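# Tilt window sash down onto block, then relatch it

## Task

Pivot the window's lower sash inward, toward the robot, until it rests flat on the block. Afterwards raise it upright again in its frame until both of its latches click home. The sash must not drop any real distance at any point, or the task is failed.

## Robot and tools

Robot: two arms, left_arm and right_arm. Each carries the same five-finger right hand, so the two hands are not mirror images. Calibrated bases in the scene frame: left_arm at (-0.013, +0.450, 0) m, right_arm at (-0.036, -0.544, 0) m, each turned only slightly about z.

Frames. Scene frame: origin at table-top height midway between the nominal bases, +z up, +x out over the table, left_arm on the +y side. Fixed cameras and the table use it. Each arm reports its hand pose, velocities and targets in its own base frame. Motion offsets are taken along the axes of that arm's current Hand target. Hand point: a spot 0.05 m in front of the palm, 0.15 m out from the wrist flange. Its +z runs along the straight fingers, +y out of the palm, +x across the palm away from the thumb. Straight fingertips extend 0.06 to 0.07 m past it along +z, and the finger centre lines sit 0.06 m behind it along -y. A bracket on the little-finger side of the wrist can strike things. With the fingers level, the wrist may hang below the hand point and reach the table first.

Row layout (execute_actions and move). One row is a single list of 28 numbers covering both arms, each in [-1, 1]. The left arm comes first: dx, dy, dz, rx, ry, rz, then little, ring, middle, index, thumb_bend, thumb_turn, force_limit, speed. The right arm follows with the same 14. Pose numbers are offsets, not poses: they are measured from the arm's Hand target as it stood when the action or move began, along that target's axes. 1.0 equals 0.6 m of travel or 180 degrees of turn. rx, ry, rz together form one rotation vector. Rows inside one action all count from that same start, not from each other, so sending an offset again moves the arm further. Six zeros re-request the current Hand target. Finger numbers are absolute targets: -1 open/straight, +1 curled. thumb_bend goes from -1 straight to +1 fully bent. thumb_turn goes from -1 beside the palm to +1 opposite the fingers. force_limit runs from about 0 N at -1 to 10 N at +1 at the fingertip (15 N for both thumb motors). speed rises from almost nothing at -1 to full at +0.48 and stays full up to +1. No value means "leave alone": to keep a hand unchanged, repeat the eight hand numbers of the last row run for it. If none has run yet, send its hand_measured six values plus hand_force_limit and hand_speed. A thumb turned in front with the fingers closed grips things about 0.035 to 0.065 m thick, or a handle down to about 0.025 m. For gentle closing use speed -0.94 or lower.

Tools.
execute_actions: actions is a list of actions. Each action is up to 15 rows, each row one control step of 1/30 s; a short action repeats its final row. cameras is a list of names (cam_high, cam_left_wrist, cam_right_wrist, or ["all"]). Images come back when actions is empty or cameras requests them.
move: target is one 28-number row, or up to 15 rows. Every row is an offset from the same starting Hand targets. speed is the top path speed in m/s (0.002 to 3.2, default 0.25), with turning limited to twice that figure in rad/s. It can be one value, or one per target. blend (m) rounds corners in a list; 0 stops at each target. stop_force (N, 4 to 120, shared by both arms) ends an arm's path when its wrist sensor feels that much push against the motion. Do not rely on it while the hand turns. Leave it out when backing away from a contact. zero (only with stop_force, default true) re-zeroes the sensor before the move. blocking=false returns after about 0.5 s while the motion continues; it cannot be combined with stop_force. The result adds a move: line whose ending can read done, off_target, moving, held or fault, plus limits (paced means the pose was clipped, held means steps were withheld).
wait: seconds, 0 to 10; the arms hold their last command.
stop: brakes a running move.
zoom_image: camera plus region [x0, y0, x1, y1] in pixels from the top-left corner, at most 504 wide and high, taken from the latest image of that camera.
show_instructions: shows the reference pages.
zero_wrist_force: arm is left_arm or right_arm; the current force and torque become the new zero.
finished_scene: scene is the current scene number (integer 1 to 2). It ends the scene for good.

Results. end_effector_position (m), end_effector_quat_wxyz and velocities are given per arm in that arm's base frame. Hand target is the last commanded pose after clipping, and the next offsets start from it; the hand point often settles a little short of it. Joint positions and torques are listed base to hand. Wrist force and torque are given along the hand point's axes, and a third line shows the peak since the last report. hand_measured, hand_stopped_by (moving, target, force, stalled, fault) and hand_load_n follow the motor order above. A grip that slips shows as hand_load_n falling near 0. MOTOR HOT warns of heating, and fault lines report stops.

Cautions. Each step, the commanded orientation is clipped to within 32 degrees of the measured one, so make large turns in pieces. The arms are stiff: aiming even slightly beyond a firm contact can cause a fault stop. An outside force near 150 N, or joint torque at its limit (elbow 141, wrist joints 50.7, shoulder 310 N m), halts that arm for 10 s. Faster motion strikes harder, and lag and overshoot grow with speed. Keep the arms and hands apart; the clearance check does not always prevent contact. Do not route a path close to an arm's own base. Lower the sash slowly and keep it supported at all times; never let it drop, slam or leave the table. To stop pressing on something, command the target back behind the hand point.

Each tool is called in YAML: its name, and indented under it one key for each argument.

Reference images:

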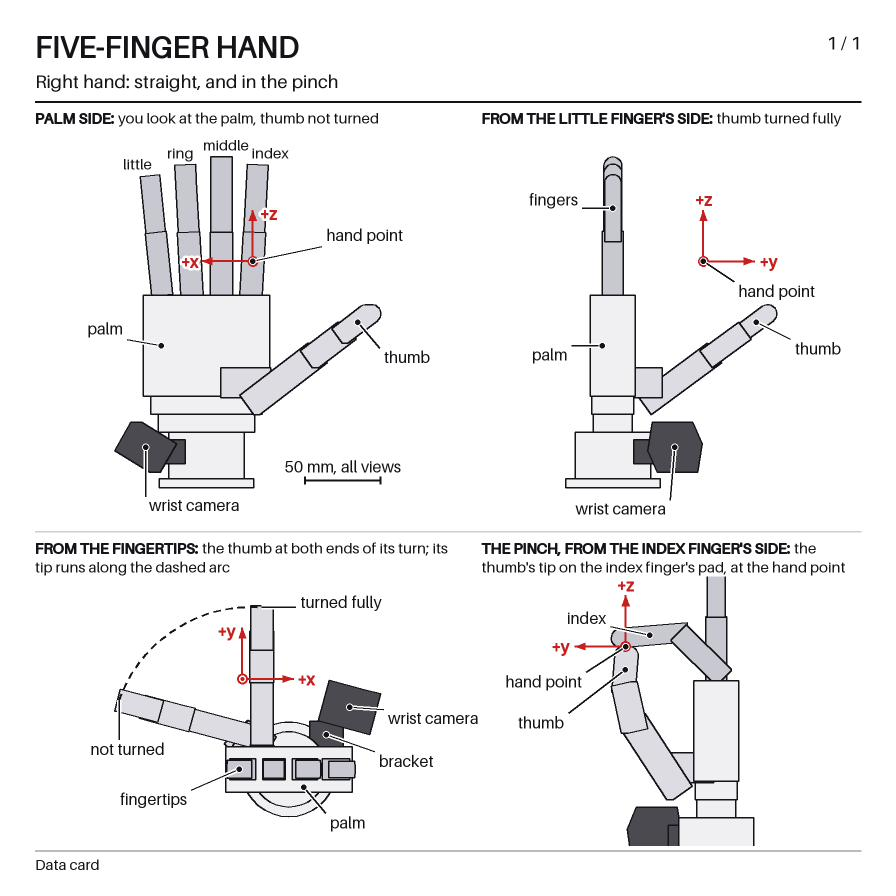

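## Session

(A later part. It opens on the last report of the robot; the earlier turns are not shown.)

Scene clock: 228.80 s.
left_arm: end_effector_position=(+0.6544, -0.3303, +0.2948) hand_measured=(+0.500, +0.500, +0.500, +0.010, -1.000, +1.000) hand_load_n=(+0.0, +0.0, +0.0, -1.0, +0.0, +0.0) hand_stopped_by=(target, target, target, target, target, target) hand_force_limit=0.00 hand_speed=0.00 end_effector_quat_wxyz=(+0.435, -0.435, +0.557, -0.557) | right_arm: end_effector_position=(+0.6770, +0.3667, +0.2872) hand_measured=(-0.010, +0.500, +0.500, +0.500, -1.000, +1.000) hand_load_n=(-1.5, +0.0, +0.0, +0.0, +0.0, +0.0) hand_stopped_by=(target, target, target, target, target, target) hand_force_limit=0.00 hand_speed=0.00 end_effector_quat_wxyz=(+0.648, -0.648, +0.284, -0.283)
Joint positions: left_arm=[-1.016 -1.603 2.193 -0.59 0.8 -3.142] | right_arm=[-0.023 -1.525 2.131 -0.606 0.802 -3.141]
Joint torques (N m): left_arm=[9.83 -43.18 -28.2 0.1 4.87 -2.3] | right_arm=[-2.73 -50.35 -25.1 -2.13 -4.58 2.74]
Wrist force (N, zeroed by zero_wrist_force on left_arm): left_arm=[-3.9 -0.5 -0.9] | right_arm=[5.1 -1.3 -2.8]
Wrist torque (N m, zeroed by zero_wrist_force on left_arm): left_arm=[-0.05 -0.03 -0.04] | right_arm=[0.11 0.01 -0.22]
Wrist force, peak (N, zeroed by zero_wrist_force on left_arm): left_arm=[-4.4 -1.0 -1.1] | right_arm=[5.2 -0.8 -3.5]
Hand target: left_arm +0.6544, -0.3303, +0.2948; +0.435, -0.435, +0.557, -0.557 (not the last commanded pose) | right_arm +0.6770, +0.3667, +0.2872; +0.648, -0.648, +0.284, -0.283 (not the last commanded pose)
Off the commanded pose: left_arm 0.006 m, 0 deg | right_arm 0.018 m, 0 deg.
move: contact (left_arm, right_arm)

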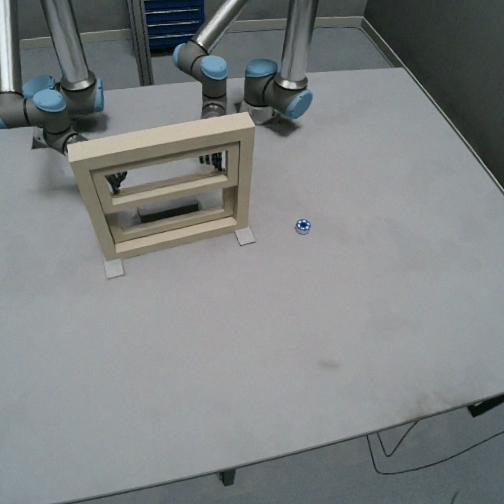

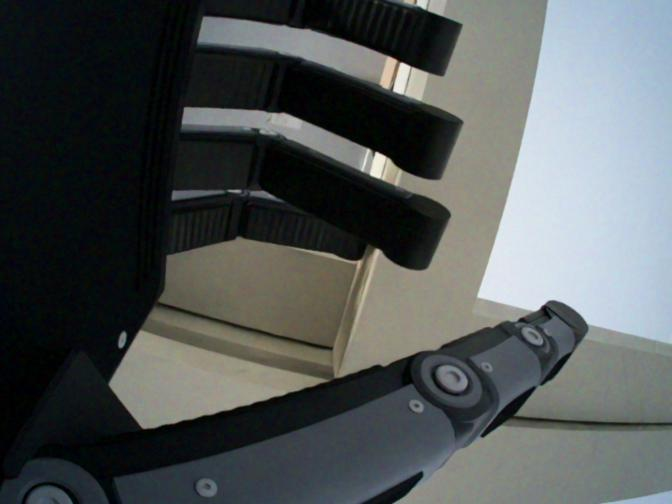

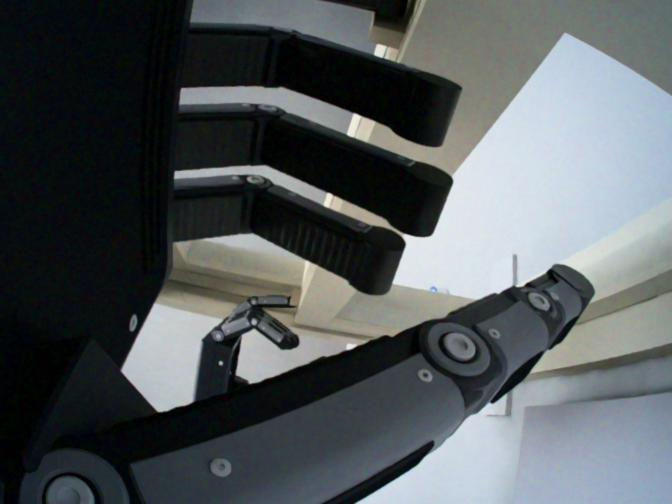

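move:
  target: [-0.0089,0,0.0012,0,0.0856,0,0.5,0.5,0.5,0.01,-1,1,0,0,0,0,0,0,0,0,-0.01,0.5,0.5,0.5,-1,1,0,0]
  speed: 0.1

move:
  target: [0.0272,0,0.0192,0,0,0,0.5,0.5,0.5,0.01,-1,1,0,0,-0.0273,0,0.019,0,0,0,-0.01,0.5,0.5,0.5,-1,1,0,0]
  speed: 0.015
  stop_force: 9
  cameras: ["cam_high"]

zoom_image:
  camera: "cam_high"
  region: [90, 135, 250, 235]

Scene clock: 246.63 s.
left_arm: end_effector_position=(+0.6564, -0.3252, +0.2948) hand_measured=(+0.500, +0.500, +0.500, +0.010, -1.000, +1.000) hand_load_n=(+0.0, +0.0, +0.0, -1.0, +0.0, +0.0) hand_stopped_by=(target, target, target, target, target, target) hand_force_limit=0.00 hand_speed=0.00 end_effector_quat_wxyz=(+0.356, -0.357, +0.611, -0.611) | right_arm: end_effector_position=(+0.6770, +0.3667, +0.2872) hand_measured=(-0.010, +0.500, +0.500, +0.500, -1.000, +1.000) hand_load_n=(-2.5, +0.0, +0.0, +0.0, +0.0, +0.0) hand_stopped_by=(target, target, target, target, target, target) hand_force_limit=0.00 hand_speed=0.00 end_effector_quat_wxyz=(+0.648, -0.648, +0.284, -0.283)
Joint positions: left_arm=[-0.88 -1.645 2.232 -0.588 1.206 -3.142] | right_arm=[-0.023 -1.525 2.131 -0.606 0.802 -3.141]
Joint torques (N m): left_arm=[-6.76 -16.13 -42.02 -0.33 1.33 0.86] | right_arm=[-5.92 -48.28 -26.11 -2.1 -3.38 2.4]
Wrist force (N, zeroed by zero_wrist_force on left_arm): left_arm=[-4.2 -0.6 -0.6] | right_arm=[3.9 -1.5 -4.3]
Wrist torque (N m, zeroed by zero_wrist_force on left_arm): left_arm=[-0.09 -0.06 -0.09] | right_arm=[0.21 0.09 -0.26]
Wrist force, peak (N, zeroed by zero_wrist_force on left_arm): left_arm=[-5.2 -0.4 -0.2] | right_arm=[5.4 -1.4 -3.5]
Hand target: left_arm +0.6564, -0.3253, +0.2948; +0.356, -0.357, +0.611, -0.611 | right_arm +0.6770, +0.3667, +0.2872; +0.648, -0.648, +0.284, -0.283
Off the commanded pose: left_arm 0.000 m, 0 deg | right_arm 0.000 m, 0 deg.
move: done

Scene clock: 248.13 s.
left_arm: end_effector_position=(+0.6571, -0.3321, +0.2948) hand_measured=(+0.500, +0.500, +0.500, +0.010, -1.000, +1.000) hand_load_n=(+0.0, +0.0, +0.0, -4.5, +0.0, +0.0) hand_stopped_by=(target, target, target, target, target, target) hand_force_limit=0.00 hand_speed=0.00 end_effector_quat_wxyz=(+0.356, -0.357, +0.611, -0.611) | right_arm: end_effector_position=(+0.6764, +0.3717, +0.2873) hand_measured=(-0.010, +0.500, +0.500, +0.500, -1.000, +1.000) hand_load_n=(-6.5, +0.0, +0.0, +0.0, +0.0, +0.0) hand_stopped_by=(target, target, target, target, target, target) hand_force_limit=0.00 hand_speed=0.00 end_effector_quat_wxyz=(+0.648, -0.648, +0.284, -0.283)
Joint positions: left_arm=[-0.888 -1.637 2.226 -0.588 1.197 -3.142] | right_arm=[-0.013 -1.523 2.129 -0.606 0.812 -3.141]
Joint torques (N m): left_arm=[5.5 -38.07 -29.49 -0.65 7.25 -1.67] | right_arm=[11.47 -47 -23.89 -1.7 -6.31 2.52]
Wrist force (N, zeroed by zero_wrist_force on left_arm): left_arm=[-11.9 -3.3 -5.3] | right_arm=[11.0 -3.4 -9.9]
Wrist torque (N m, zeroed by zero_wrist_force on left_arm): left_arm=[0.01 -0.22 -0.14] | right_arm=[0.32 0.66 -0.32]
Wrist force, peak (N, zeroed by zero_wrist_force on left_arm): left_arm=[-17.1 -6.1 -8.0] | right_arm=[15.6 -4.6 -12.7]
Hand target: left_arm +0.6571, -0.3321, +0.2948; +0.356, -0.357, +0.611, -0.611 (not the last commanded pose) | right_arm +0.6764, +0.3717, +0.2873; +0.648, -0.648, +0.284, -0.283 (not the last commanded pose)
Off the commanded pose: left_arm 0.013 m, 0 deg | right_arm 0.015 m, 0 deg.
move: contact (left_arm, right_arm)
Images, in order (width x height): cam_high 504x504.

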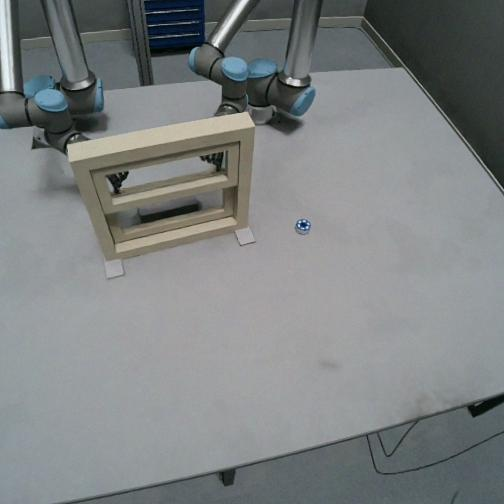

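Scaled by 3.150 from the camera's 504x504 image, which has a finer 720x720 frame.

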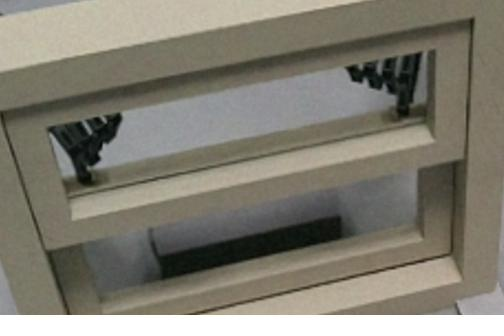

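move:
  target: [0.0193,0,-0.0272,0,0,0,0.5,0.5,0.5,0.01,-1,1,0,0,-0.019,0,-0.0273,0,0,0,-0.01,0.5,0.5,0.5,-1,1,0,0]
  speed: 0.015
  cameras: ["all"]

zoom_image:
  camera: "cam_high"
  region: [90, 135, 250, 235]

Scene clock: 256.93 s.
left_arm: end_effector_position=(+0.6371, -0.3341, +0.2947) hand_measured=(+0.500, +0.500, +0.500, +0.010, -1.000, +1.000) hand_load_n=(+0.0, +0.0, +0.0, -6.5, +0.0, +0.0) hand_stopped_by=(target, target, target, target, target, target) hand_force_limit=0.00 hand_speed=0.00 end_effector_quat_wxyz=(+0.356, -0.357, +0.611, -0.611) | right_arm: end_effector_position=(+0.6565, +0.3689, +0.2873) hand_measured=(-0.010, +0.500, +0.500, +0.500, -1.000, +1.000) hand_load_n=(-6.0, +0.0, +0.0, +0.0, +0.0, +0.0) hand_stopped_by=(target, target, target, target, target, target) hand_force_limit=0.00 hand_speed=0.00 end_effector_quat_wxyz=(+0.648, -0.648, +0.284, -0.283)
Joint positions: left_arm=[-0.928 -1.668 2.253 -0.585 1.157 -3.142] | right_arm=[-0.019 -1.557 2.164 -0.607 0.806 -3.141]
Joint torques (N m): left_arm=[9.74 -15.84 -42.64 -2.33 4.76 -2.77] | right_arm=[4.03 -24.08 -40.36 -3.41 -4.3 2.32]
Wrist force (N, zeroed by zero_wrist_force on left_arm): left_arm=[-7.9 0.9 -3.9] | right_arm=[7.7 0.9 -6.5]
Wrist torque (N m, zeroed by zero_wrist_force on left_arm): left_arm=[-0.15 -0.14 -0.10] | right_arm=[0.18 0.28 -0.06]
Wrist force, peak (N, zeroed by zero_wrist_force on left_arm): left_arm=[-12.2 -3.6 -5.5] | right_arm=[12.3 -3.4 -9.7]
Hand target: left_arm +0.6372, -0.3342, +0.2948; +0.356, -0.357, +0.611, -0.611 | right_arm +0.6566, +0.3689, +0.2873; +0.648, -0.648, +0.284, -0.283
Off the commanded pose: left_arm 0.000 m, 0 deg | right_arm 0.000 m, 0 deg.
move: done

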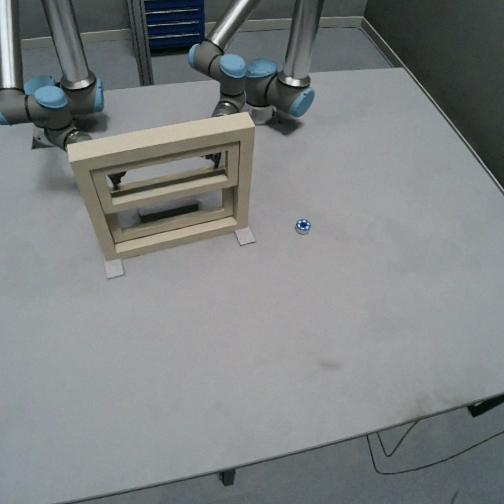

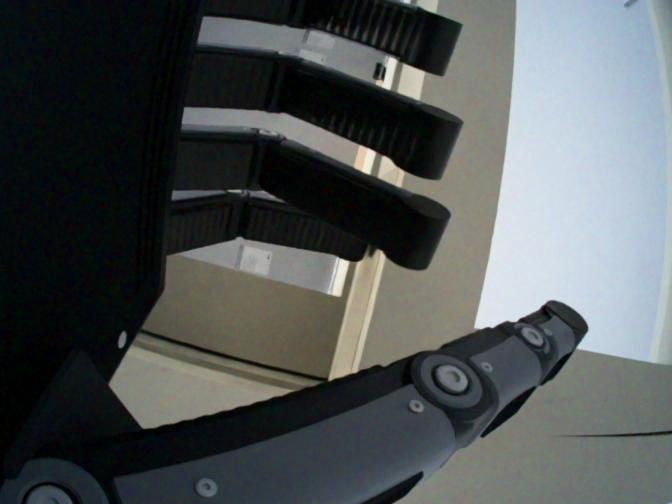

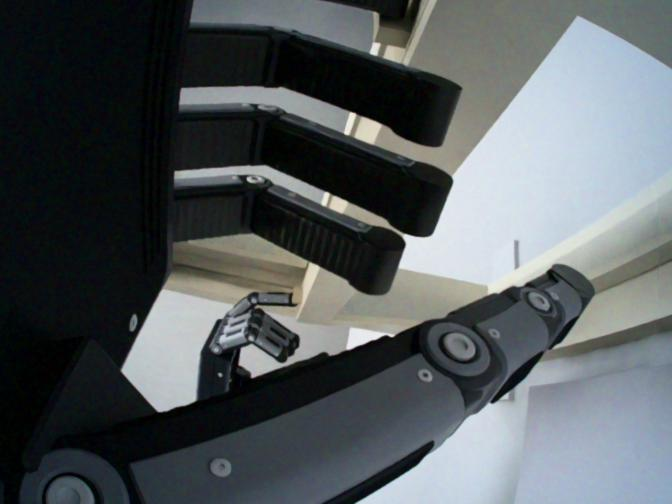

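Scaled by 3.150 from the camera's 504x504 image, which has a finer 720x720 frame.

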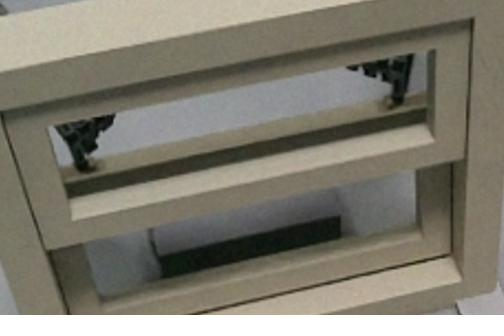

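execute_actions:
  actions:
    - [[0,0,0,0,0,0,0.5,0.5,0.5,0.01,-0.4,1,-0.6,-0.7,0,0,0,0,0,0,-0.01,0.5,0.5,0.5,-1,1,0,0]]

wait:
  seconds: 0.7

Scene clock: 274.50 s.
left_arm: end_effector_position=(+0.6372, -0.3342, +0.2948) hand_measured=(+0.500, +0.500, +0.500, +0.010, -0.448, +1.000) hand_load_n=(+0.0, +0.0, +1.0, -6.5, +6.5, +1.0) hand_stopped_by=(target, target, target, target, force, target) hand_force_limit=-0.60 hand_speed=-0.70 end_effector_quat_wxyz=(+0.356, -0.357, +0.611, -0.611) | right_arm: end_effector_position=(+0.6566, +0.3689, +0.2873) hand_measured=(-0.010, +0.500, +0.500, +0.500, -1.000, +1.000) hand_load_n=(-6.5, +0.0, +0.0, +0.0, +0.0, +0.0) hand_stopped_by=(target, target, target, target, target, target) hand_force_limit=0.00 hand_speed=0.00 end_effector_quat_wxyz=(+0.648, -0.648, +0.284, -0.283)
Joint positions: left_arm=[-0.928 -1.668 2.253 -0.585 1.157 -3.142] | right_arm=[-0.019 -1.557 2.164 -0.607 0.806 -3.141]
Joint torques (N m): left_arm=[9.45 -13.6 -46.97 -5.26 6.06 -2.51] | right_arm=[9.16 -23.04 -42.09 -3.14 1.44 2.87]
Wrist force (N, zeroed by zero_wrist_force on left_arm): left_arm=[-7.5 -0.1 -4.2] | right_arm=[7.1 1.0 -6.1]
Wrist torque (N m, zeroed by zero_wrist_force on left_arm): left_arm=[-0.23 -0.12 -0.12] | right_arm=[0.16 0.27 -0.06]
Wrist force, peak (N, zeroed by zero_wrist_force on left_arm): left_arm=[-7.8 0.6 -4.7] | right_arm=[7.5 1.2 -6.5]
Hand target: left_arm +0.6372, -0.3342, +0.2948; +0.356, -0.357, +0.611, -0.611 | right_arm +0.6566, +0.3689, +0.2873; +0.648, -0.648, +0.284, -0.283
Off the commanded pose: left_arm 0.000 m, 0 deg | right_arm 0.000 m, 0 deg.

Scene clock: 275.20 s.
left_arm: end_effector_position=(+0.6372, -0.3342, +0.2948) hand_measured=(+0.500, +0.500, +0.500, +0.010, -0.448, +1.000) hand_load_n=(+0.0, +0.5, +1.0, -7.0, +6.0, +1.0) hand_stopped_by=(target, target, target, target, force, target) hand_force_limit=-0.60 hand_speed=-0.70 end_effector_quat_wxyz=(+0.356, -0.357, +0.611, -0.611) | right_arm: end_effector_position=(+0.6566, +0.3689, +0.2873) hand_measured=(-0.010, +0.500, +0.500, +0.500, -1.000, +1.000) hand_load_n=(-6.0, +0.0, +0.0, +0.0, +0.0, +0.0) hand_stopped_by=(target, target, target, target, target, target) hand_force_limit=0.00 hand_speed=0.00 end_effector_quat_wxyz=(+0.648, -0.648, +0.284, -0.283)
Joint positions: left_arm=[-0.928 -1.668 2.253 -0.585 1.157 -3.142] | right_arm=[-0.019 -1.557 2.164 -0.607 0.806 -3.141]
Joint torques (N m): left_arm=[7.42 -13.63 -47.06 -5.32 5.95 -2.6] | right_arm=[9.89 -21.67 -41.8 -2.9 1.16 3.08]
Wrist force (N, zeroed by zero_wrist_force on left_arm): left_arm=[-7.6 0.2 -4.1] | right_arm=[6.9 1.2 -6.1]
Wrist torque (N m, zeroed by zero_wrist_force on left_arm): left_arm=[-0.20 -0.11 -0.11] | right_arm=[0.19 0.30 -0.07]
Wrist force, peak (N, zeroed by zero_wrist_force on left_arm): left_arm=[-7.8 0.5 -4.5] | right_arm=[7.5 1.5 -6.6]
Hand target: left_arm +0.6372, -0.3342, +0.2948; +0.356, -0.357, +0.611, -0.611 | right_arm +0.6566, +0.3689, +0.2873; +0.648, -0.648, +0.284, -0.283
Off the commanded pose: left_arm 0.000 m, 0 deg | right_arm 0.000 m, 0 deg.
wait: 0.70 s; at rest by 0.17 s

move:
  target:
    - [0,0,0,0,0,0,0.5,0.5,0.5,0.01,-0.4,1,-0.6,-0.7,0,-0.0583,0,0,0,0,-0.01,0.5,0.5,0.5,-1,1,0,0]
    - [0,0,0,0,0,0,0.5,0.5,0.5,0.01,-0.4,1,-0.6,-0.7,-0.0894,-0.0583,-0.1215,0,0,0,-0.01,0.5,0.5,0.5,-1,1,0,0]
    - [0,0,0,0,0,0,0.5,0.5,0.5,0.01,-0.4,1,-0.6,-0.7,-0.0431,0.0338,-0.1135,-0.3228,0.1755,0.1013,-1,-1,-1,-1,-1,-1,0,0]
  speed: [0.03,0.12,0.25]
  cameras: ["all"]

zoom_image:
  camera: "cam_high"
  region: [90, 135, 250, 235]

Scene clock: 290.93 s.
left_arm: end_effector_position=(+0.6372, -0.3342, +0.2948) hand_measured=(+0.500, +0.500, +0.500, +0.010, -0.448, +1.000) hand_load_n=(+0.0, +0.0, +1.0, -8.0, +6.0, +0.5) hand_stopped_by=(target, target, target, target, force, target) hand_force_limit=-0.60 hand_speed=-0.70 end_effector_quat_wxyz=(+0.356, -0.357, +0.611, -0.611) | right_arm: end_effector_position=(+0.5890, +0.3417, +0.2670) hand_measured=(-1.000, -1.000, -1.000, -1.000, -1.000, -1.000) hand_load_n=(+0.0, +0.0, +0.0, +0.0, +0.0, +0.0) hand_stopped_by=(target, target, target, target, target, target) hand_force_limit=0.00 hand_speed=0.00 end_effector_quat_wxyz=(-0.195, +0.728, -0.635, +0.170)
Joint positions: left_arm=[-0.928 -1.668 2.253 -0.585 1.157 -3.142] | right_arm=[0.232 -1.352 1.692 0.71 1.618 -3.06]
Joint torques (N m): left_arm=[5.6 -17.34 -46.58 -5.07 -0.76 -2.58] | right_arm=[-7.47 -44.62 -41.63 3.48 1.34 -3.79]
Wrist force (N, zeroed by zero_wrist_force on left_arm): left_arm=[-6.4 0.2 -5.0] | right_arm=[0.9 0.4 -1.3]
Wrist torque (N m, zeroed by zero_wrist_force on left_arm): left_arm=[-0.12 -0.07 -0.10] | right_arm=[0.11 -0.10 -0.02]
Wrist force, peak (N, zeroed by zero_wrist_force on left_arm): left_arm=[-7.8 0.7 -4.7] | right_arm=[7.4 1.6 -6.4]
Hand target: left_arm +0.6372, -0.3342, +0.2948; +0.356, -0.357, +0.611, -0.611 | right_arm +0.5890, +0.3417, +0.2670; -0.195, +0.728, -0.635, +0.170
Off the commanded pose: left_arm 0.000 m, 0 deg | right_arm 0.000 m, 0 deg.
move: done

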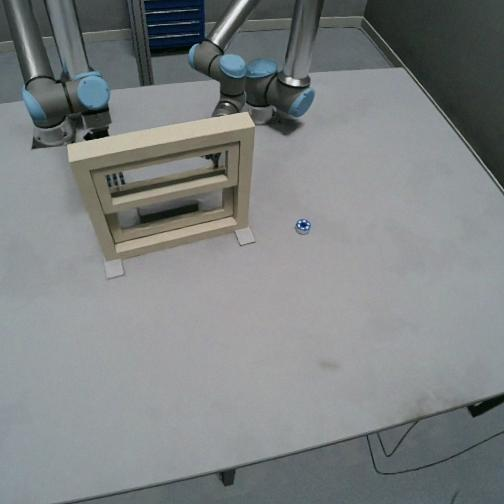

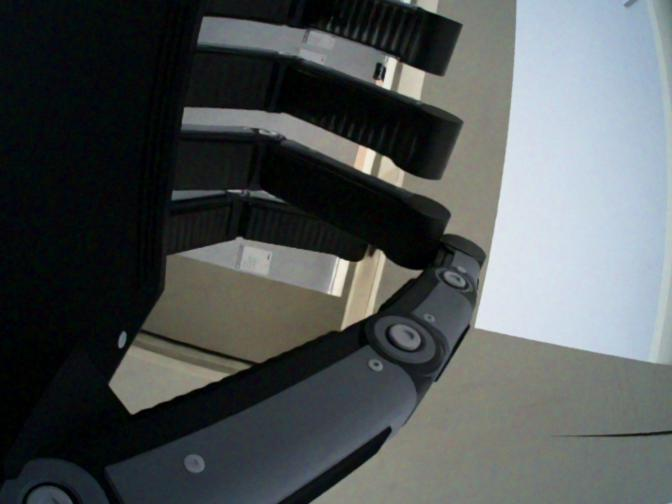

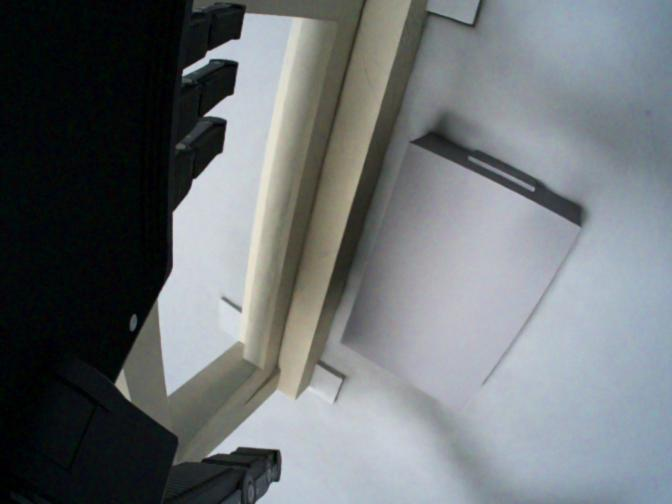

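Scaled by 3.150 from the camera's 504x504 image, which has a finer 720x720 frame.

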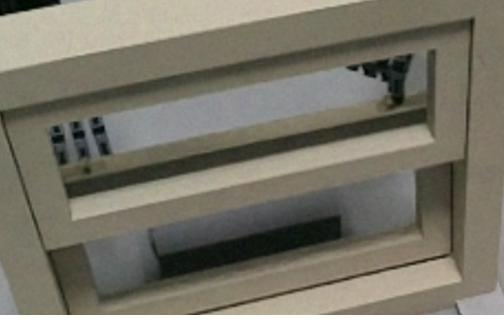

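move:
  target: [0,0,0,0,0,0,0.5,0.5,0.5,0.01,-0.4,1,-0.6,-0.7,0,-0.0577,0.0333,0,0,0,-1,-1,-1,-1,-1,-1,0,0]
  speed: 0.012
  stop_force: 4

Scene clock: 299.77 s.
left_arm: end_effector_position=(+0.6372, -0.3342, +0.2948) hand_measured=(+0.500, +0.500, +0.500, +0.010, -0.448, +1.000) hand_load_n=(+0.0, +0.0, +1.0, -7.5, +6.5, +1.0) hand_stopped_by=(target, target, target, target, force, target) hand_force_limit=-0.60 hand_speed=-0.70 end_effector_quat_wxyz=(+0.356, -0.357, +0.611, -0.611) | right_arm: end_effector_position=(+0.6146, +0.3452, +0.2670) hand_measured=(-1.000, -1.000, -1.000, -1.000, -1.000, -1.000) hand_load_n=(+0.0, -2.5, +0.0, +0.0, +0.0, +0.0) hand_stopped_by=(target, target, target, target, target, target) hand_force_limit=0.00 hand_speed=0.00 end_effector_quat_wxyz=(-0.195, +0.728, -0.635, +0.170)
Joint positions: left_arm=[-0.928 -1.668 2.253 -0.585 1.157 -3.142] | right_arm=[0.228 -1.313 1.643 0.72 1.616 -3.063]
Joint torques (N m): left_arm=[6.35 -19.61 -45.47 -5.1 -0.5 -2.81] | right_arm=[5.94 -68.48 -28.11 -0.23 -0.25 0.11]
Wrist force (N, zeroed by zero_wrist_force on left_arm): left_arm=[-6.5 0.4 -4.5] | right_arm=[0.4 2.3 -3.7]
Wrist torque (N m, zeroed by zero_wrist_force on left_arm): left_arm=[-0.13 -0.11 -0.10] | right_arm=[0.09 -0.08 0.03]
Wrist force, peak (N, zeroed by zero_wrist_force on left_arm): left_arm=[-6.9 0.1 -5.0] | right_arm=[0.4 4.2 -7.6]
Hand target: left_arm +0.6372, -0.3342, +0.2948; +0.356, -0.357, +0.611, -0.611 | right_arm +0.6146, +0.3453, +0.2670; -0.195, +0.728, -0.635, +0.170 (not the last commanded pose)
Off the commanded pose: left_arm 0.000 m, 0 deg | right_arm 0.014 m, 0 deg.
move: contact (right_arm)

execute_actions:
  actions:
    - [[0,0,0,0,0,0,0.5,0.5,0.5,0.01,-1,1,-0.6,0,0,0,0,0,0,0,-1,-1,-1,-1,-1,-1,0,0]]

move:
  target: [0.0,-0.0667,0,0,0,0,0.5,0.5,0.5,0.01,-1,1,-0.6,0,0,0,0,0,0,0,-1,-1,-1,-1,-1,-1,0,0]
  speed: 0.03

Scene clock: 306.80 s.
left_arm: end_effector_position=(+0.6372, -0.3342, +0.2948) hand_measured=(+0.500, +0.500, +0.500, +0.010, -1.000, +1.000) hand_load_n=(+0.0, +0.0, +0.0, -7.5, +0.0, +0.0) hand_stopped_by=(target, target, target, target, target, target) hand_force_limit=-0.60 hand_speed=0.00 end_effector_quat_wxyz=(+0.356, -0.357, +0.611, -0.611) | right_arm: end_effector_position=(+0.6146, +0.3453, +0.2670) hand_measured=(-1.000, -1.000, -1.000, -1.000, -1.000, -1.000) hand_load_n=(+0.0, -2.5, +0.0, +0.0, +0.0, +0.0) hand_stopped_by=(target, target, target, target, target, target) hand_force_limit=0.00 hand_speed=0.00 end_effector_quat_wxyz=(-0.195, +0.728, -0.635, +0.170)
Joint positions: left_arm=[-0.928 -1.668 2.253 -0.585 1.157 -3.142] | right_arm=[0.228 -1.313 1.643 0.72 1.616 -3.063]
Joint torques (N m): left_arm=[6.32 -20.68 -45.63 -4.71 -0.66 -2.52] | right_arm=[5.67 -67.88 -28.88 0.87 3.01 3.45]
Wrist force (N, zeroed by zero_wrist_force on left_arm): left_arm=[-6.8 0.4 -4.8] | right_arm=[0.2 2.4 -3.2]
Wrist torque (N m, zeroed by zero_wrist_force on left_arm): left_arm=[-0.11 -0.07 -0.11] | right_arm=[0.06 -0.07 0.02]
Wrist force, peak (N, zeroed by zero_wrist_force on left_arm): left_arm=[-7.0 0.4 -4.8] | right_arm=[0.0 2.7 -3.9]
Hand target: left_arm +0.6372, -0.3342, +0.2948; +0.356, -0.357, +0.611, -0.611 | right_arm +0.6146, +0.3453, +0.2670; -0.195, +0.728, -0.635, +0.170
Off the commanded pose: left_arm 0.000 m, 0 deg | right_arm 0.000 m, 0 deg.

Scene clock: 308.40 s.
left_arm: end_effector_position=(+0.6372, -0.3342, +0.3350) hand_measured=(+0.500, +0.500, +0.500, +0.010, -1.000, +1.000) hand_load_n=(+0.0, +0.0, +0.0, -0.5, +0.0, +0.0) hand_stopped_by=(target, target, target, target, target, target) hand_force_limit=-0.60 hand_speed=0.00 end_effector_quat_wxyz=(+0.356, -0.357, +0.611, -0.611) end_effector_velocity=(+0.001, +0.001, -0.001) end_effector_angular_velocity=(-0.003, -0.001, +0.001) | right_arm: end_effector_position=(+0.6146, +0.3453, +0.2670) hand_measured=(-1.000, -1.000, -1.000, -1.000, -1.000, -1.000) hand_load_n=(+0.0, -3.0, +0.0, +0.0, +0.0, +0.0) hand_stopped_by=(target, target, target, target, target, target) hand_force_limit=0.00 hand_speed=0.00 end_effector_quat_wxyz=(-0.195, +0.728, -0.635, +0.170)
Joint positions: left_arm=[-0.928 -1.71 2.207 -0.497 1.157 -3.142] | right_arm=[0.228 -1.313 1.643 0.72 1.616 -3.063]
Joint velocities: left_arm=[0.002 0.001 0.002 -0.005 0.001 0] | right_arm=[within noise]
Joint torques (N m): left_arm=[9.75 -13.14 -28.37 -3.95 2.93 0.09] | right_arm=[6.99 -68.2 -28.73 0.91 2.85 3.16]
Wrist force (N, zeroed by zero_wrist_force on left_arm): left_arm=[0.6 0.7 -0.1] | right_arm=[-0.2 2.4 -4.3]
Wrist torque (N m, zeroed by zero_wrist_force on left_arm): left_arm=[0.10 -0.08 0.00] | right_arm=[0.07 -0.03 0.00]
Wrist force, peak (N, zeroed by zero_wrist_force on left_arm): left_arm=[-6.8 0.0 -5.0] | right_arm=[-0.2 3.1 -4.3]
Hand target: left_arm +0.6372, -0.3342, +0.3348; +0.356, -0.357, +0.611, -0.611 | right_arm +0.6146, +0.3453, +0.2670; -0.195, +0.728, -0.635, +0.170
Off the commanded pose: left_arm 0.000 m, 0 deg | right_arm 0.000 m, 0 deg.
move: done

move:
  target:
    - [0.0798,-0.042,-0.1218,0,0,0,1,1,1,1,-1,-1,0,0,0.0052,0.0678,-0.0057,0,0,0,-1,-1,-1,-1,-1,-1,0,0]
    - [0.0913,0.0583,-0.2213,-0.3223,-0.176,-0.1017,1,1,1,1,-1,-1,0,0,0.0133,0.129,0.0008,0,0,0,-1,-1,-1,-1,-1,-1,0,0]
    - [0.0913,0.0583,-0.2213,-0.3223,-0.176,-0.1017,1,1,1,1,-1,-1,0,0,0.0218,0.2253,0.0227,0.0458,0,0,-1,-1,-1,-1,-1,-1,0,0]
  speed: [0.05,0.3,0.05]
  blend: [0.008,0.008,0]
  cameras: ["all"]

zoom_image:
  camera: "cam_high"
  region: [90, 135, 250, 235]

Scene clock: 350.97 s.
left_arm: end_effector_position=(+0.4946, -0.3166, +0.2999) hand_measured=(+1.000, +1.000, +1.000, +1.000, -1.000, -1.000) hand_load_n=(+0.0, +0.5, +0.0, +0.0, +0.0, -0.5) hand_stopped_by=(target, target, target, target, target, target) hand_force_limit=0.00 hand_speed=0.00 end_effector_quat_wxyz=(-0.192, +0.715, -0.649, +0.174) | right_arm: end_effector_position=(+0.5070, +0.3172, +0.1878) hand_measured=(-1.000, -1.000, -1.000, -1.000, -1.000, -1.000) hand_load_n=(+0.0, -2.0, -0.5, +0.0, +0.0, +0.0) hand_stopped_by=(target, target, target, target, target, target) hand_force_limit=0.00 hand_speed=0.00 end_effector_quat_wxyz=(-0.247, +0.712, -0.621, +0.215)
Joint positions: left_arm=[-1.03 -1.41 1.759 0.978 1.103 -4.209] | right_arm=[0.228 -1.5 2.018 0.388 1.627 -3.07]
Joint torques (N m): left_arm=[-10.64 -40.15 -26.84 5.69 2.94 -2.47] | right_arm=[1.71 -27.89 -44.77 2.37 0.99 -3.68]
Wrist force (N, zeroed by zero_wrist_force on left_arm): left_arm=[0.3 2.5 -0.8] | right_arm=[1.3 5.7 -1.0]
Wrist torque (N m, zeroed by zero_wrist_force on left_arm): left_arm=[0.17 0.23 0.25] | right_arm=[-0.04 -0.16 0.17]
Wrist force, peak (N, zeroed by zero_wrist_force on left_arm): left_arm=[0.1 3.0 -0.7] | right_arm=[1.5 5.8 -0.6]
Hand target: left_arm +0.4946, -0.3166, +0.2998; -0.192, +0.715, -0.649, +0.174 | right_arm +0.5071, +0.3172, +0.1877; -0.247, +0.712, -0.621, +0.215
Off the commanded pose: left_arm 0.000 m, 0 deg | right_arm 0.000 m, 0 deg.
move: done

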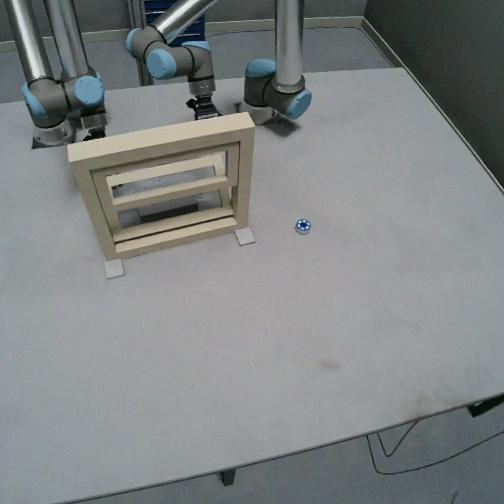

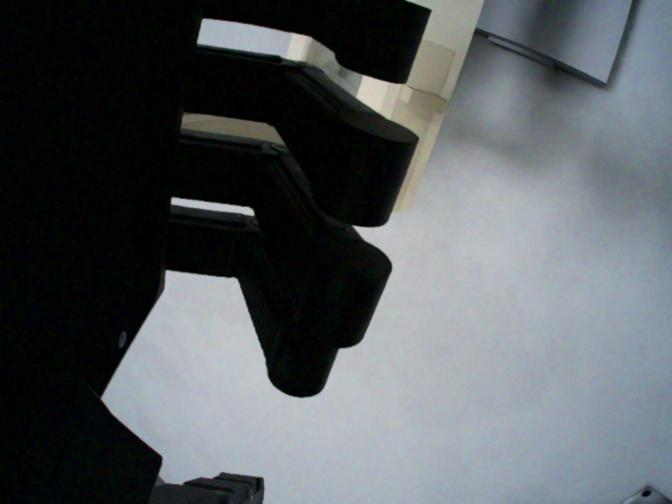

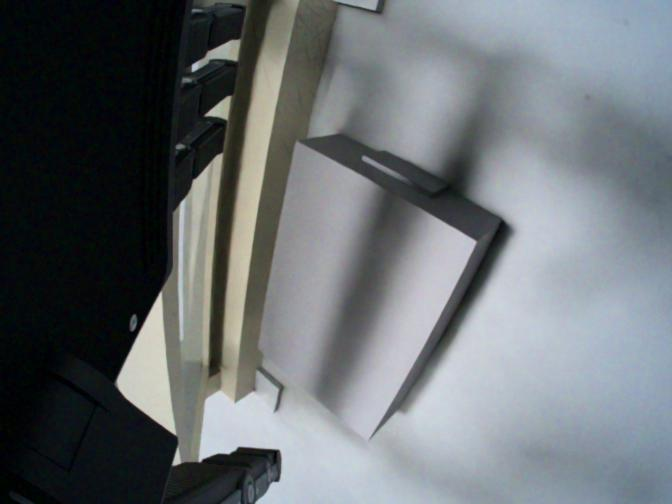

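Scaled by 3.150 from the camera's 504x504 image, which has a finer 720x720 frame.

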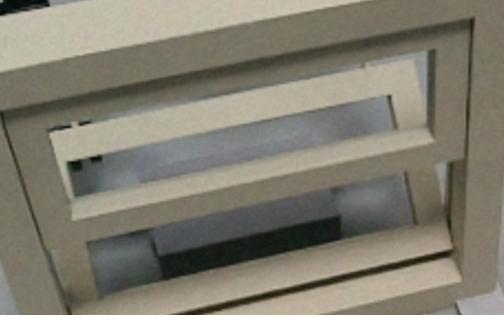

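move:
  target:
    - [0,0,0,0,0,0,1,1,1,1,-1,-1,0,0,0.0085,0.0952,0.0325,0.0458,0,0,-1,-1,-1,-1,-1,-1,0,0]
    - [0,0,0,0,0,0,1,1,1,1,-1,-1,0,0,0.0165,0.1817,0.0882,0.0917,0,0,-1,-1,-1,-1,-1,-1,0,0]
    - [0,0,0,0,0,0,1,1,1,1,-1,-1,0,0,0.0217,0.2265,0.1312,0.1192,0,0,-1,-1,-1,-1,-1,-1,0,0]
  speed: [0.05,0.04,0.02]
  blend: [0.008,0.004,0]
  cameras: ["cam_high","cam_right_wrist","cam_left_wrist"]

zoom_image:
  camera: "cam_high"
  region: [90, 135, 250, 235]

Scene clock: 366.90 s.
left_arm: end_effector_position=(+0.4946, -0.3166, +0.2998) hand_measured=(+1.000, +1.000, +1.000, +1.000, -1.000, -1.000) hand_load_n=(+0.0, +0.0, +0.0, +0.0, +0.0, +0.0) hand_stopped_by=(target, target, target, target, target, target) hand_force_limit=0.00 hand_speed=0.00 end_effector_quat_wxyz=(-0.192, +0.715, -0.649, +0.174) | right_arm: end_effector_position=(+0.4511, +0.2964, +0.0417) hand_measured=(-1.000, -1.000, -1.000, -1.000, -1.000, -1.000) hand_load_n=(+0.0, -3.0, -2.0, -1.0, +0.0, -0.5) hand_stopped_by=(target, target, target, target, target, target) hand_force_limit=0.00 hand_speed=0.00 end_effector_quat_wxyz=(-0.375, +0.654, -0.570, +0.327) end_effector_velocity=(-0.001, +0.001, +0.000) end_effector_angular_velocity=(-0.002, +0.003, +0.002)
Joint positions: left_arm=[-1.03 -1.41 1.759 0.978 1.103 -4.209] | right_arm=[0.228 -1.527 2.465 -0.406 1.649 -3.096]
Joint velocities: left_arm=[within noise] | right_arm=[0.002 0 -0.002 0.005 0 -0.001]
Joint torques (N m): left_arm=[-10.61 -39.89 -26.64 5.91 2.76 -2.07] | right_arm=[-7.68 -41.76 -32.65 0.82 3.63 -3.16]
Wrist force (N, zeroed by zero_wrist_force on left_arm): left_arm=[0.0 2.3 -0.4] | right_arm=[0.0 5.7 0.8]
Wrist torque (N m, zeroed by zero_wrist_force on left_arm): left_arm=[0.11 0.27 0.23] | right_arm=[-0.23 -0.16 -0.01]
Wrist force, peak (N, zeroed by zero_wrist_force on left_arm): left_arm=[-0.1 3.2 -0.5] | right_arm=[-1.3 6.5 0.4]
Hand target: left_arm +0.4946, -0.3166, +0.2998; -0.192, +0.715, -0.649, +0.174 | right_arm +0.4513, +0.2964, +0.0418; -0.375, +0.654, -0.570, +0.327
Off the commanded pose: left_arm 0.000 m, 0 deg | right_arm 0.000 m, 0 deg.
move: done

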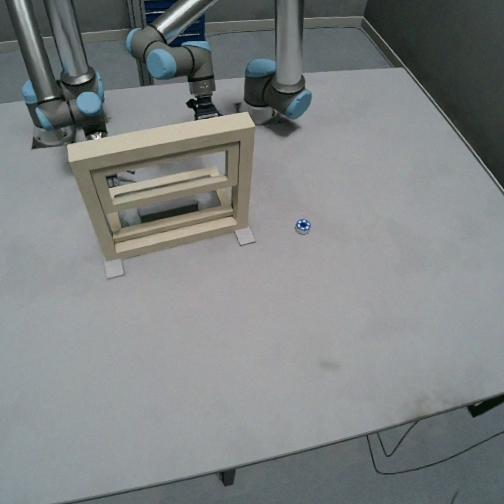

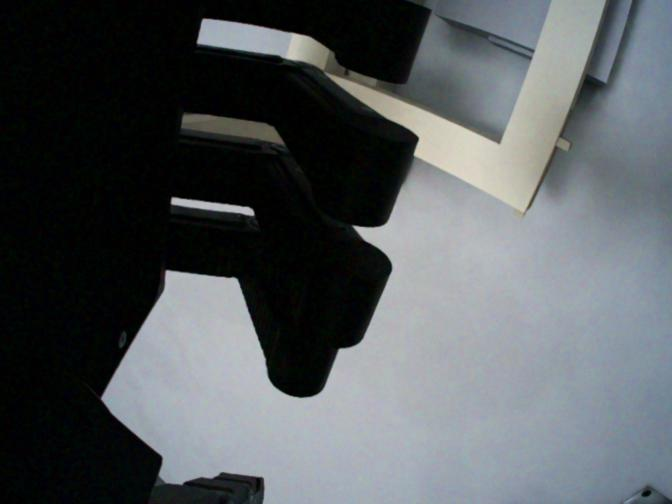

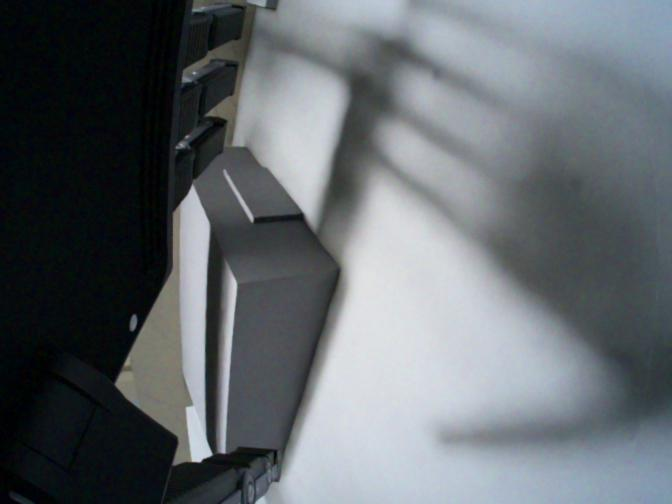

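Scaled by 3.150 from the camera's 504x504 image, which has a finer 720x720 frame.

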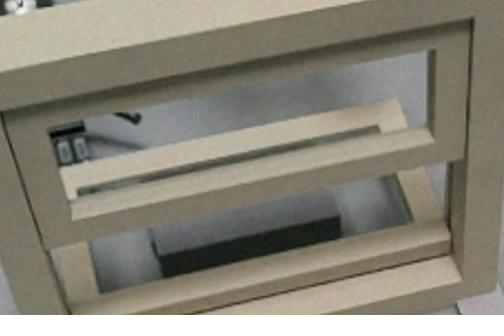

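move:
  target: [0,0,0,0,0,0,1,1,1,1,-1,-1,0,0,0,0.0417,0.0244,0,0,0,-1,-1,-1,-1,-1,-1,0,0]
  speed: 0.02
  cameras: ["cam_high","cam_right_wrist","cam_left_wrist"]

zoom_image:
  camera: "cam_left_wrist"
  region: [300, 0, 672, 300]

Scene clock: 375.00 s.
left_arm: end_effector_position=(+0.4946, -0.3166, +0.2998) hand_measured=(+1.000, +1.000, +1.000, +1.000, -1.000, -1.000) hand_load_n=(+0.0, +0.0, +0.0, +0.0, +0.0, +0.0) hand_stopped_by=(target, target, target, target, target, target) hand_force_limit=0.00 hand_speed=0.00 end_effector_quat_wxyz=(-0.192, +0.715, -0.649, +0.174) | right_arm: end_effector_position=(+0.4512, +0.2964, +0.0127) hand_measured=(-1.000, -1.000, -1.000, -1.000, -1.000, -1.000) hand_load_n=(+0.0, +0.0, +0.0, +0.0, +0.0, +0.0) hand_stopped_by=(target, target, target, target, target, target) hand_force_limit=0.00 hand_speed=0.00 end_effector_quat_wxyz=(-0.375, +0.654, -0.570, +0.327)
Joint positions: left_arm=[-1.03 -1.41 1.759 0.978 1.103 -4.209] | right_arm=[0.228 -1.463 2.483 -0.488 1.649 -3.095]
Joint torques (N m): left_arm=[-11.26 -40.98 -26.98 5.66 2.55 -1.74] | right_arm=[5.24 -38.55 -20.56 2.22 -0.43 3.33]
Wrist force (N, zeroed by zero_wrist_force on left_arm): left_arm=[0.1 2.3 -0.4] | right_arm=[0.4 0.1 -1.1]
Wrist torque (N m, zeroed by zero_wrist_force on left_arm): left_arm=[0.10 0.26 0.22] | right_arm=[0.08 -0.05 -0.18]
Wrist force, peak (N, zeroed by zero_wrist_force on left_arm): left_arm=[0.0 3.1 -0.5] | right_arm=[1.1 9.0 -5.6]
Hand target: left_arm +0.4946, -0.3166, +0.2998; -0.192, +0.715, -0.649, +0.174 | right_arm +0.4512, +0.2964, +0.0128; -0.375, +0.654, -0.570, +0.327
Off the commanded pose: left_arm 0.000 m, 0 deg | right_arm 0.000 m, 0 deg.
move: done

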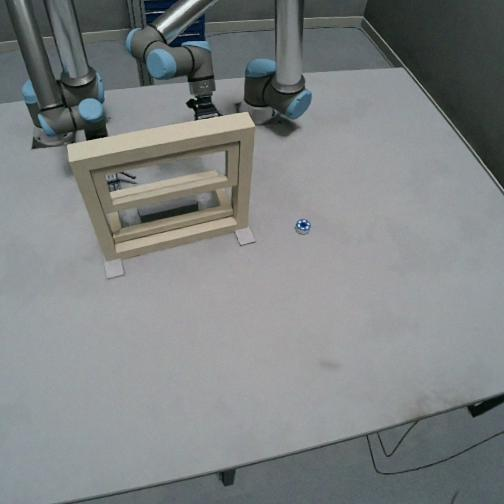

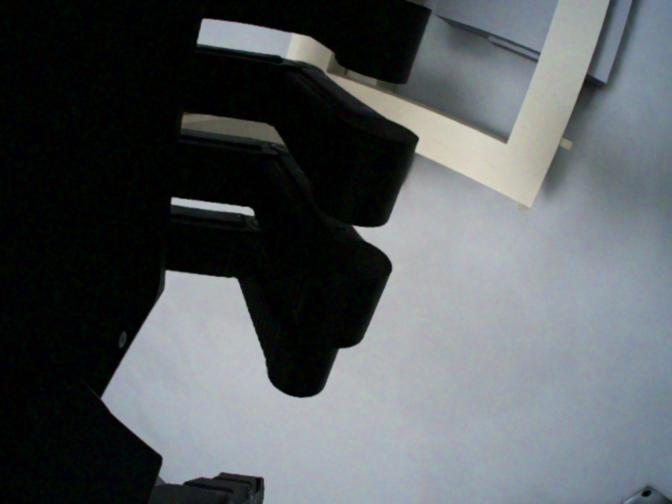

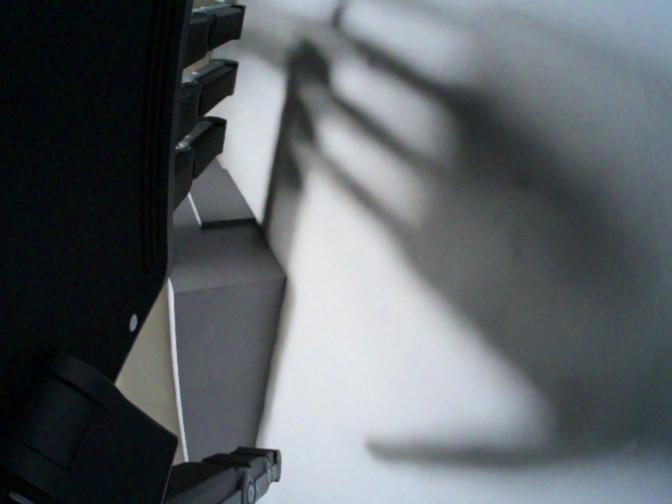

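Scaled by 1.355 from the camera's 672x504 image, which has a finer 960x720 frame.

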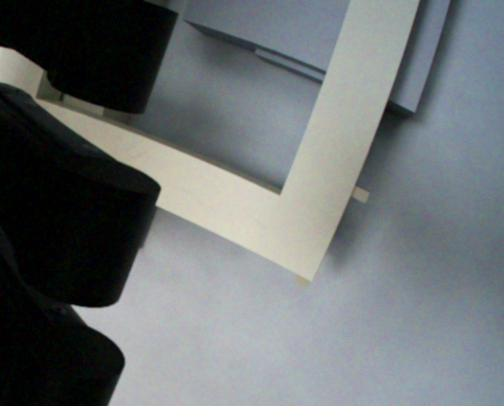

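move:
  target:
    - [0,0,0,0,0,0,1,1,1,1,-1,-1,0,0,0,-0.001,0.0138,0,0,0,-1,-1,-1,-1,-1,-1,0,0]
    - [0,0,0,0,0,0,1,1,1,1,-1,-1,0,0,0,-0.0697,-0.0288,-0.0261,0,0,-1,-1,-1,-1,-1,-1,0,0]
    - [0,0,0,0,0,0,1,1,1,1,-1,-1,0,0,-0.005,-0.1677,-0.0637,-0.065,0,0,-1,-1,-1,-1,-1,-1,0,0]
    - [0,0,0,0,0,0,1,1,1,1,-1,-1,0,0,-0.0133,-0.27,-0.0725,-0.1094,0,0,-1,-1,-1,-1,-1,-1,0,0]
  speed: [0.04,0.025,0.05,0.05]
  blend: [0.002,0.008,0.01,0]
  cameras: ["cam_high","cam_right_wrist"]

zoom_image:
  camera: "cam_high"
  region: [90, 135, 250, 235]

Scene clock: 405.60 s.
left_arm: end_effector_position=(+0.4946, -0.3166, +0.2998) hand_measured=(+1.000, +1.000, +1.000, +1.000, -1.000, -1.000) hand_load_n=(+0.0, +0.0, +0.0, +0.0, +0.0, -0.5) hand_stopped_by=(target, target, target, target, target, target) hand_force_limit=0.00 hand_speed=0.00 end_effector_quat_wxyz=(-0.192, +0.715, -0.649, +0.174) | right_arm: end_effector_position=(+0.4941, +0.3104, +0.1746) hand_measured=(-1.000, -1.000, -1.000, -1.000, -1.000, -1.000) hand_load_n=(+0.0, -2.0, -0.5, +0.0, +0.0, +0.0) hand_stopped_by=(target, target, target, target, target, target) hand_force_limit=0.00 hand_speed=0.00 end_effector_quat_wxyz=(-0.258, +0.709, -0.617, +0.224)
Joint positions: left_arm=[-1.03 -1.41 1.759 0.978 1.103 -4.209] | right_arm=[0.221 -1.527 2.075 0.327 1.624 -3.077]
Joint torques (N m): left_arm=[-9.67 -39.05 -26.74 5.53 3.04 -1.14] | right_arm=[-7.8 -50.42 -31.71 0.61 -0.93 2.22]
Wrist force (N, zeroed by zero_wrist_force on left_arm): left_arm=[0.3 2.5 -0.5] | right_arm=[2.3 4.8 -2.8]
Wrist torque (N m, zeroed by zero_wrist_force on left_arm): left_arm=[0.14 0.24 0.24] | right_arm=[-0.04 -0.02 0.08]
Wrist force, peak (N, zeroed by zero_wrist_force on left_arm): left_arm=[0.0 3.0 -0.9] | right_arm=[0.9 13.8 -8.7]
Hand target: left_arm +0.4946, -0.3166, +0.2998; -0.192, +0.715, -0.649, +0.174 | right_arm +0.4941, +0.3103, +0.1746; -0.258, +0.709, -0.617, +0.224
Off the commanded pose: left_arm 0.000 m, 0 deg | right_arm 0.000 m, 0 deg.
move: done
Images, in order (width x height): cam_high 504x504, cam_right_wrist 672x504.

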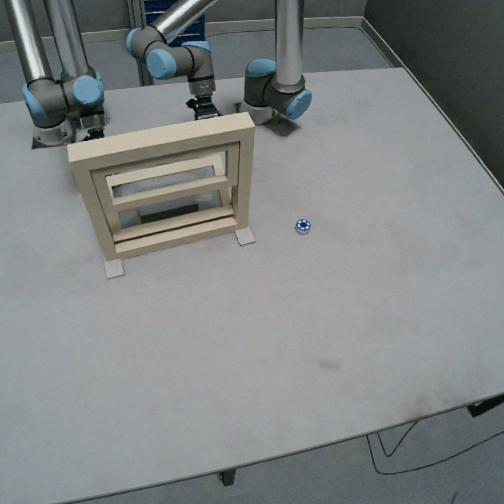

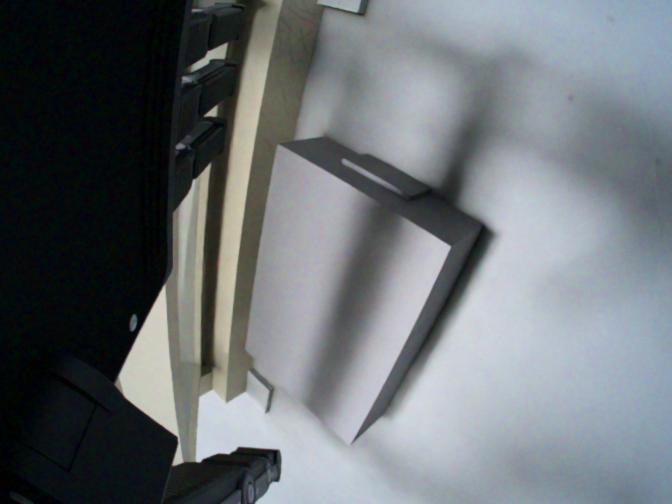

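Scaled by 3.150 from the camera's 504x504 image, which has a finer 720x720 frame.

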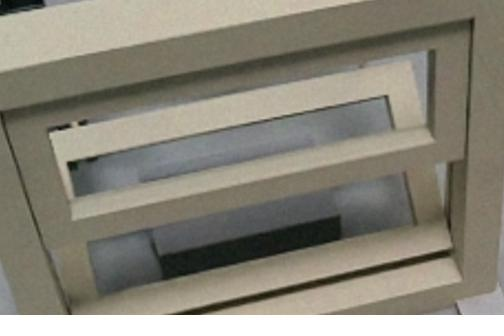

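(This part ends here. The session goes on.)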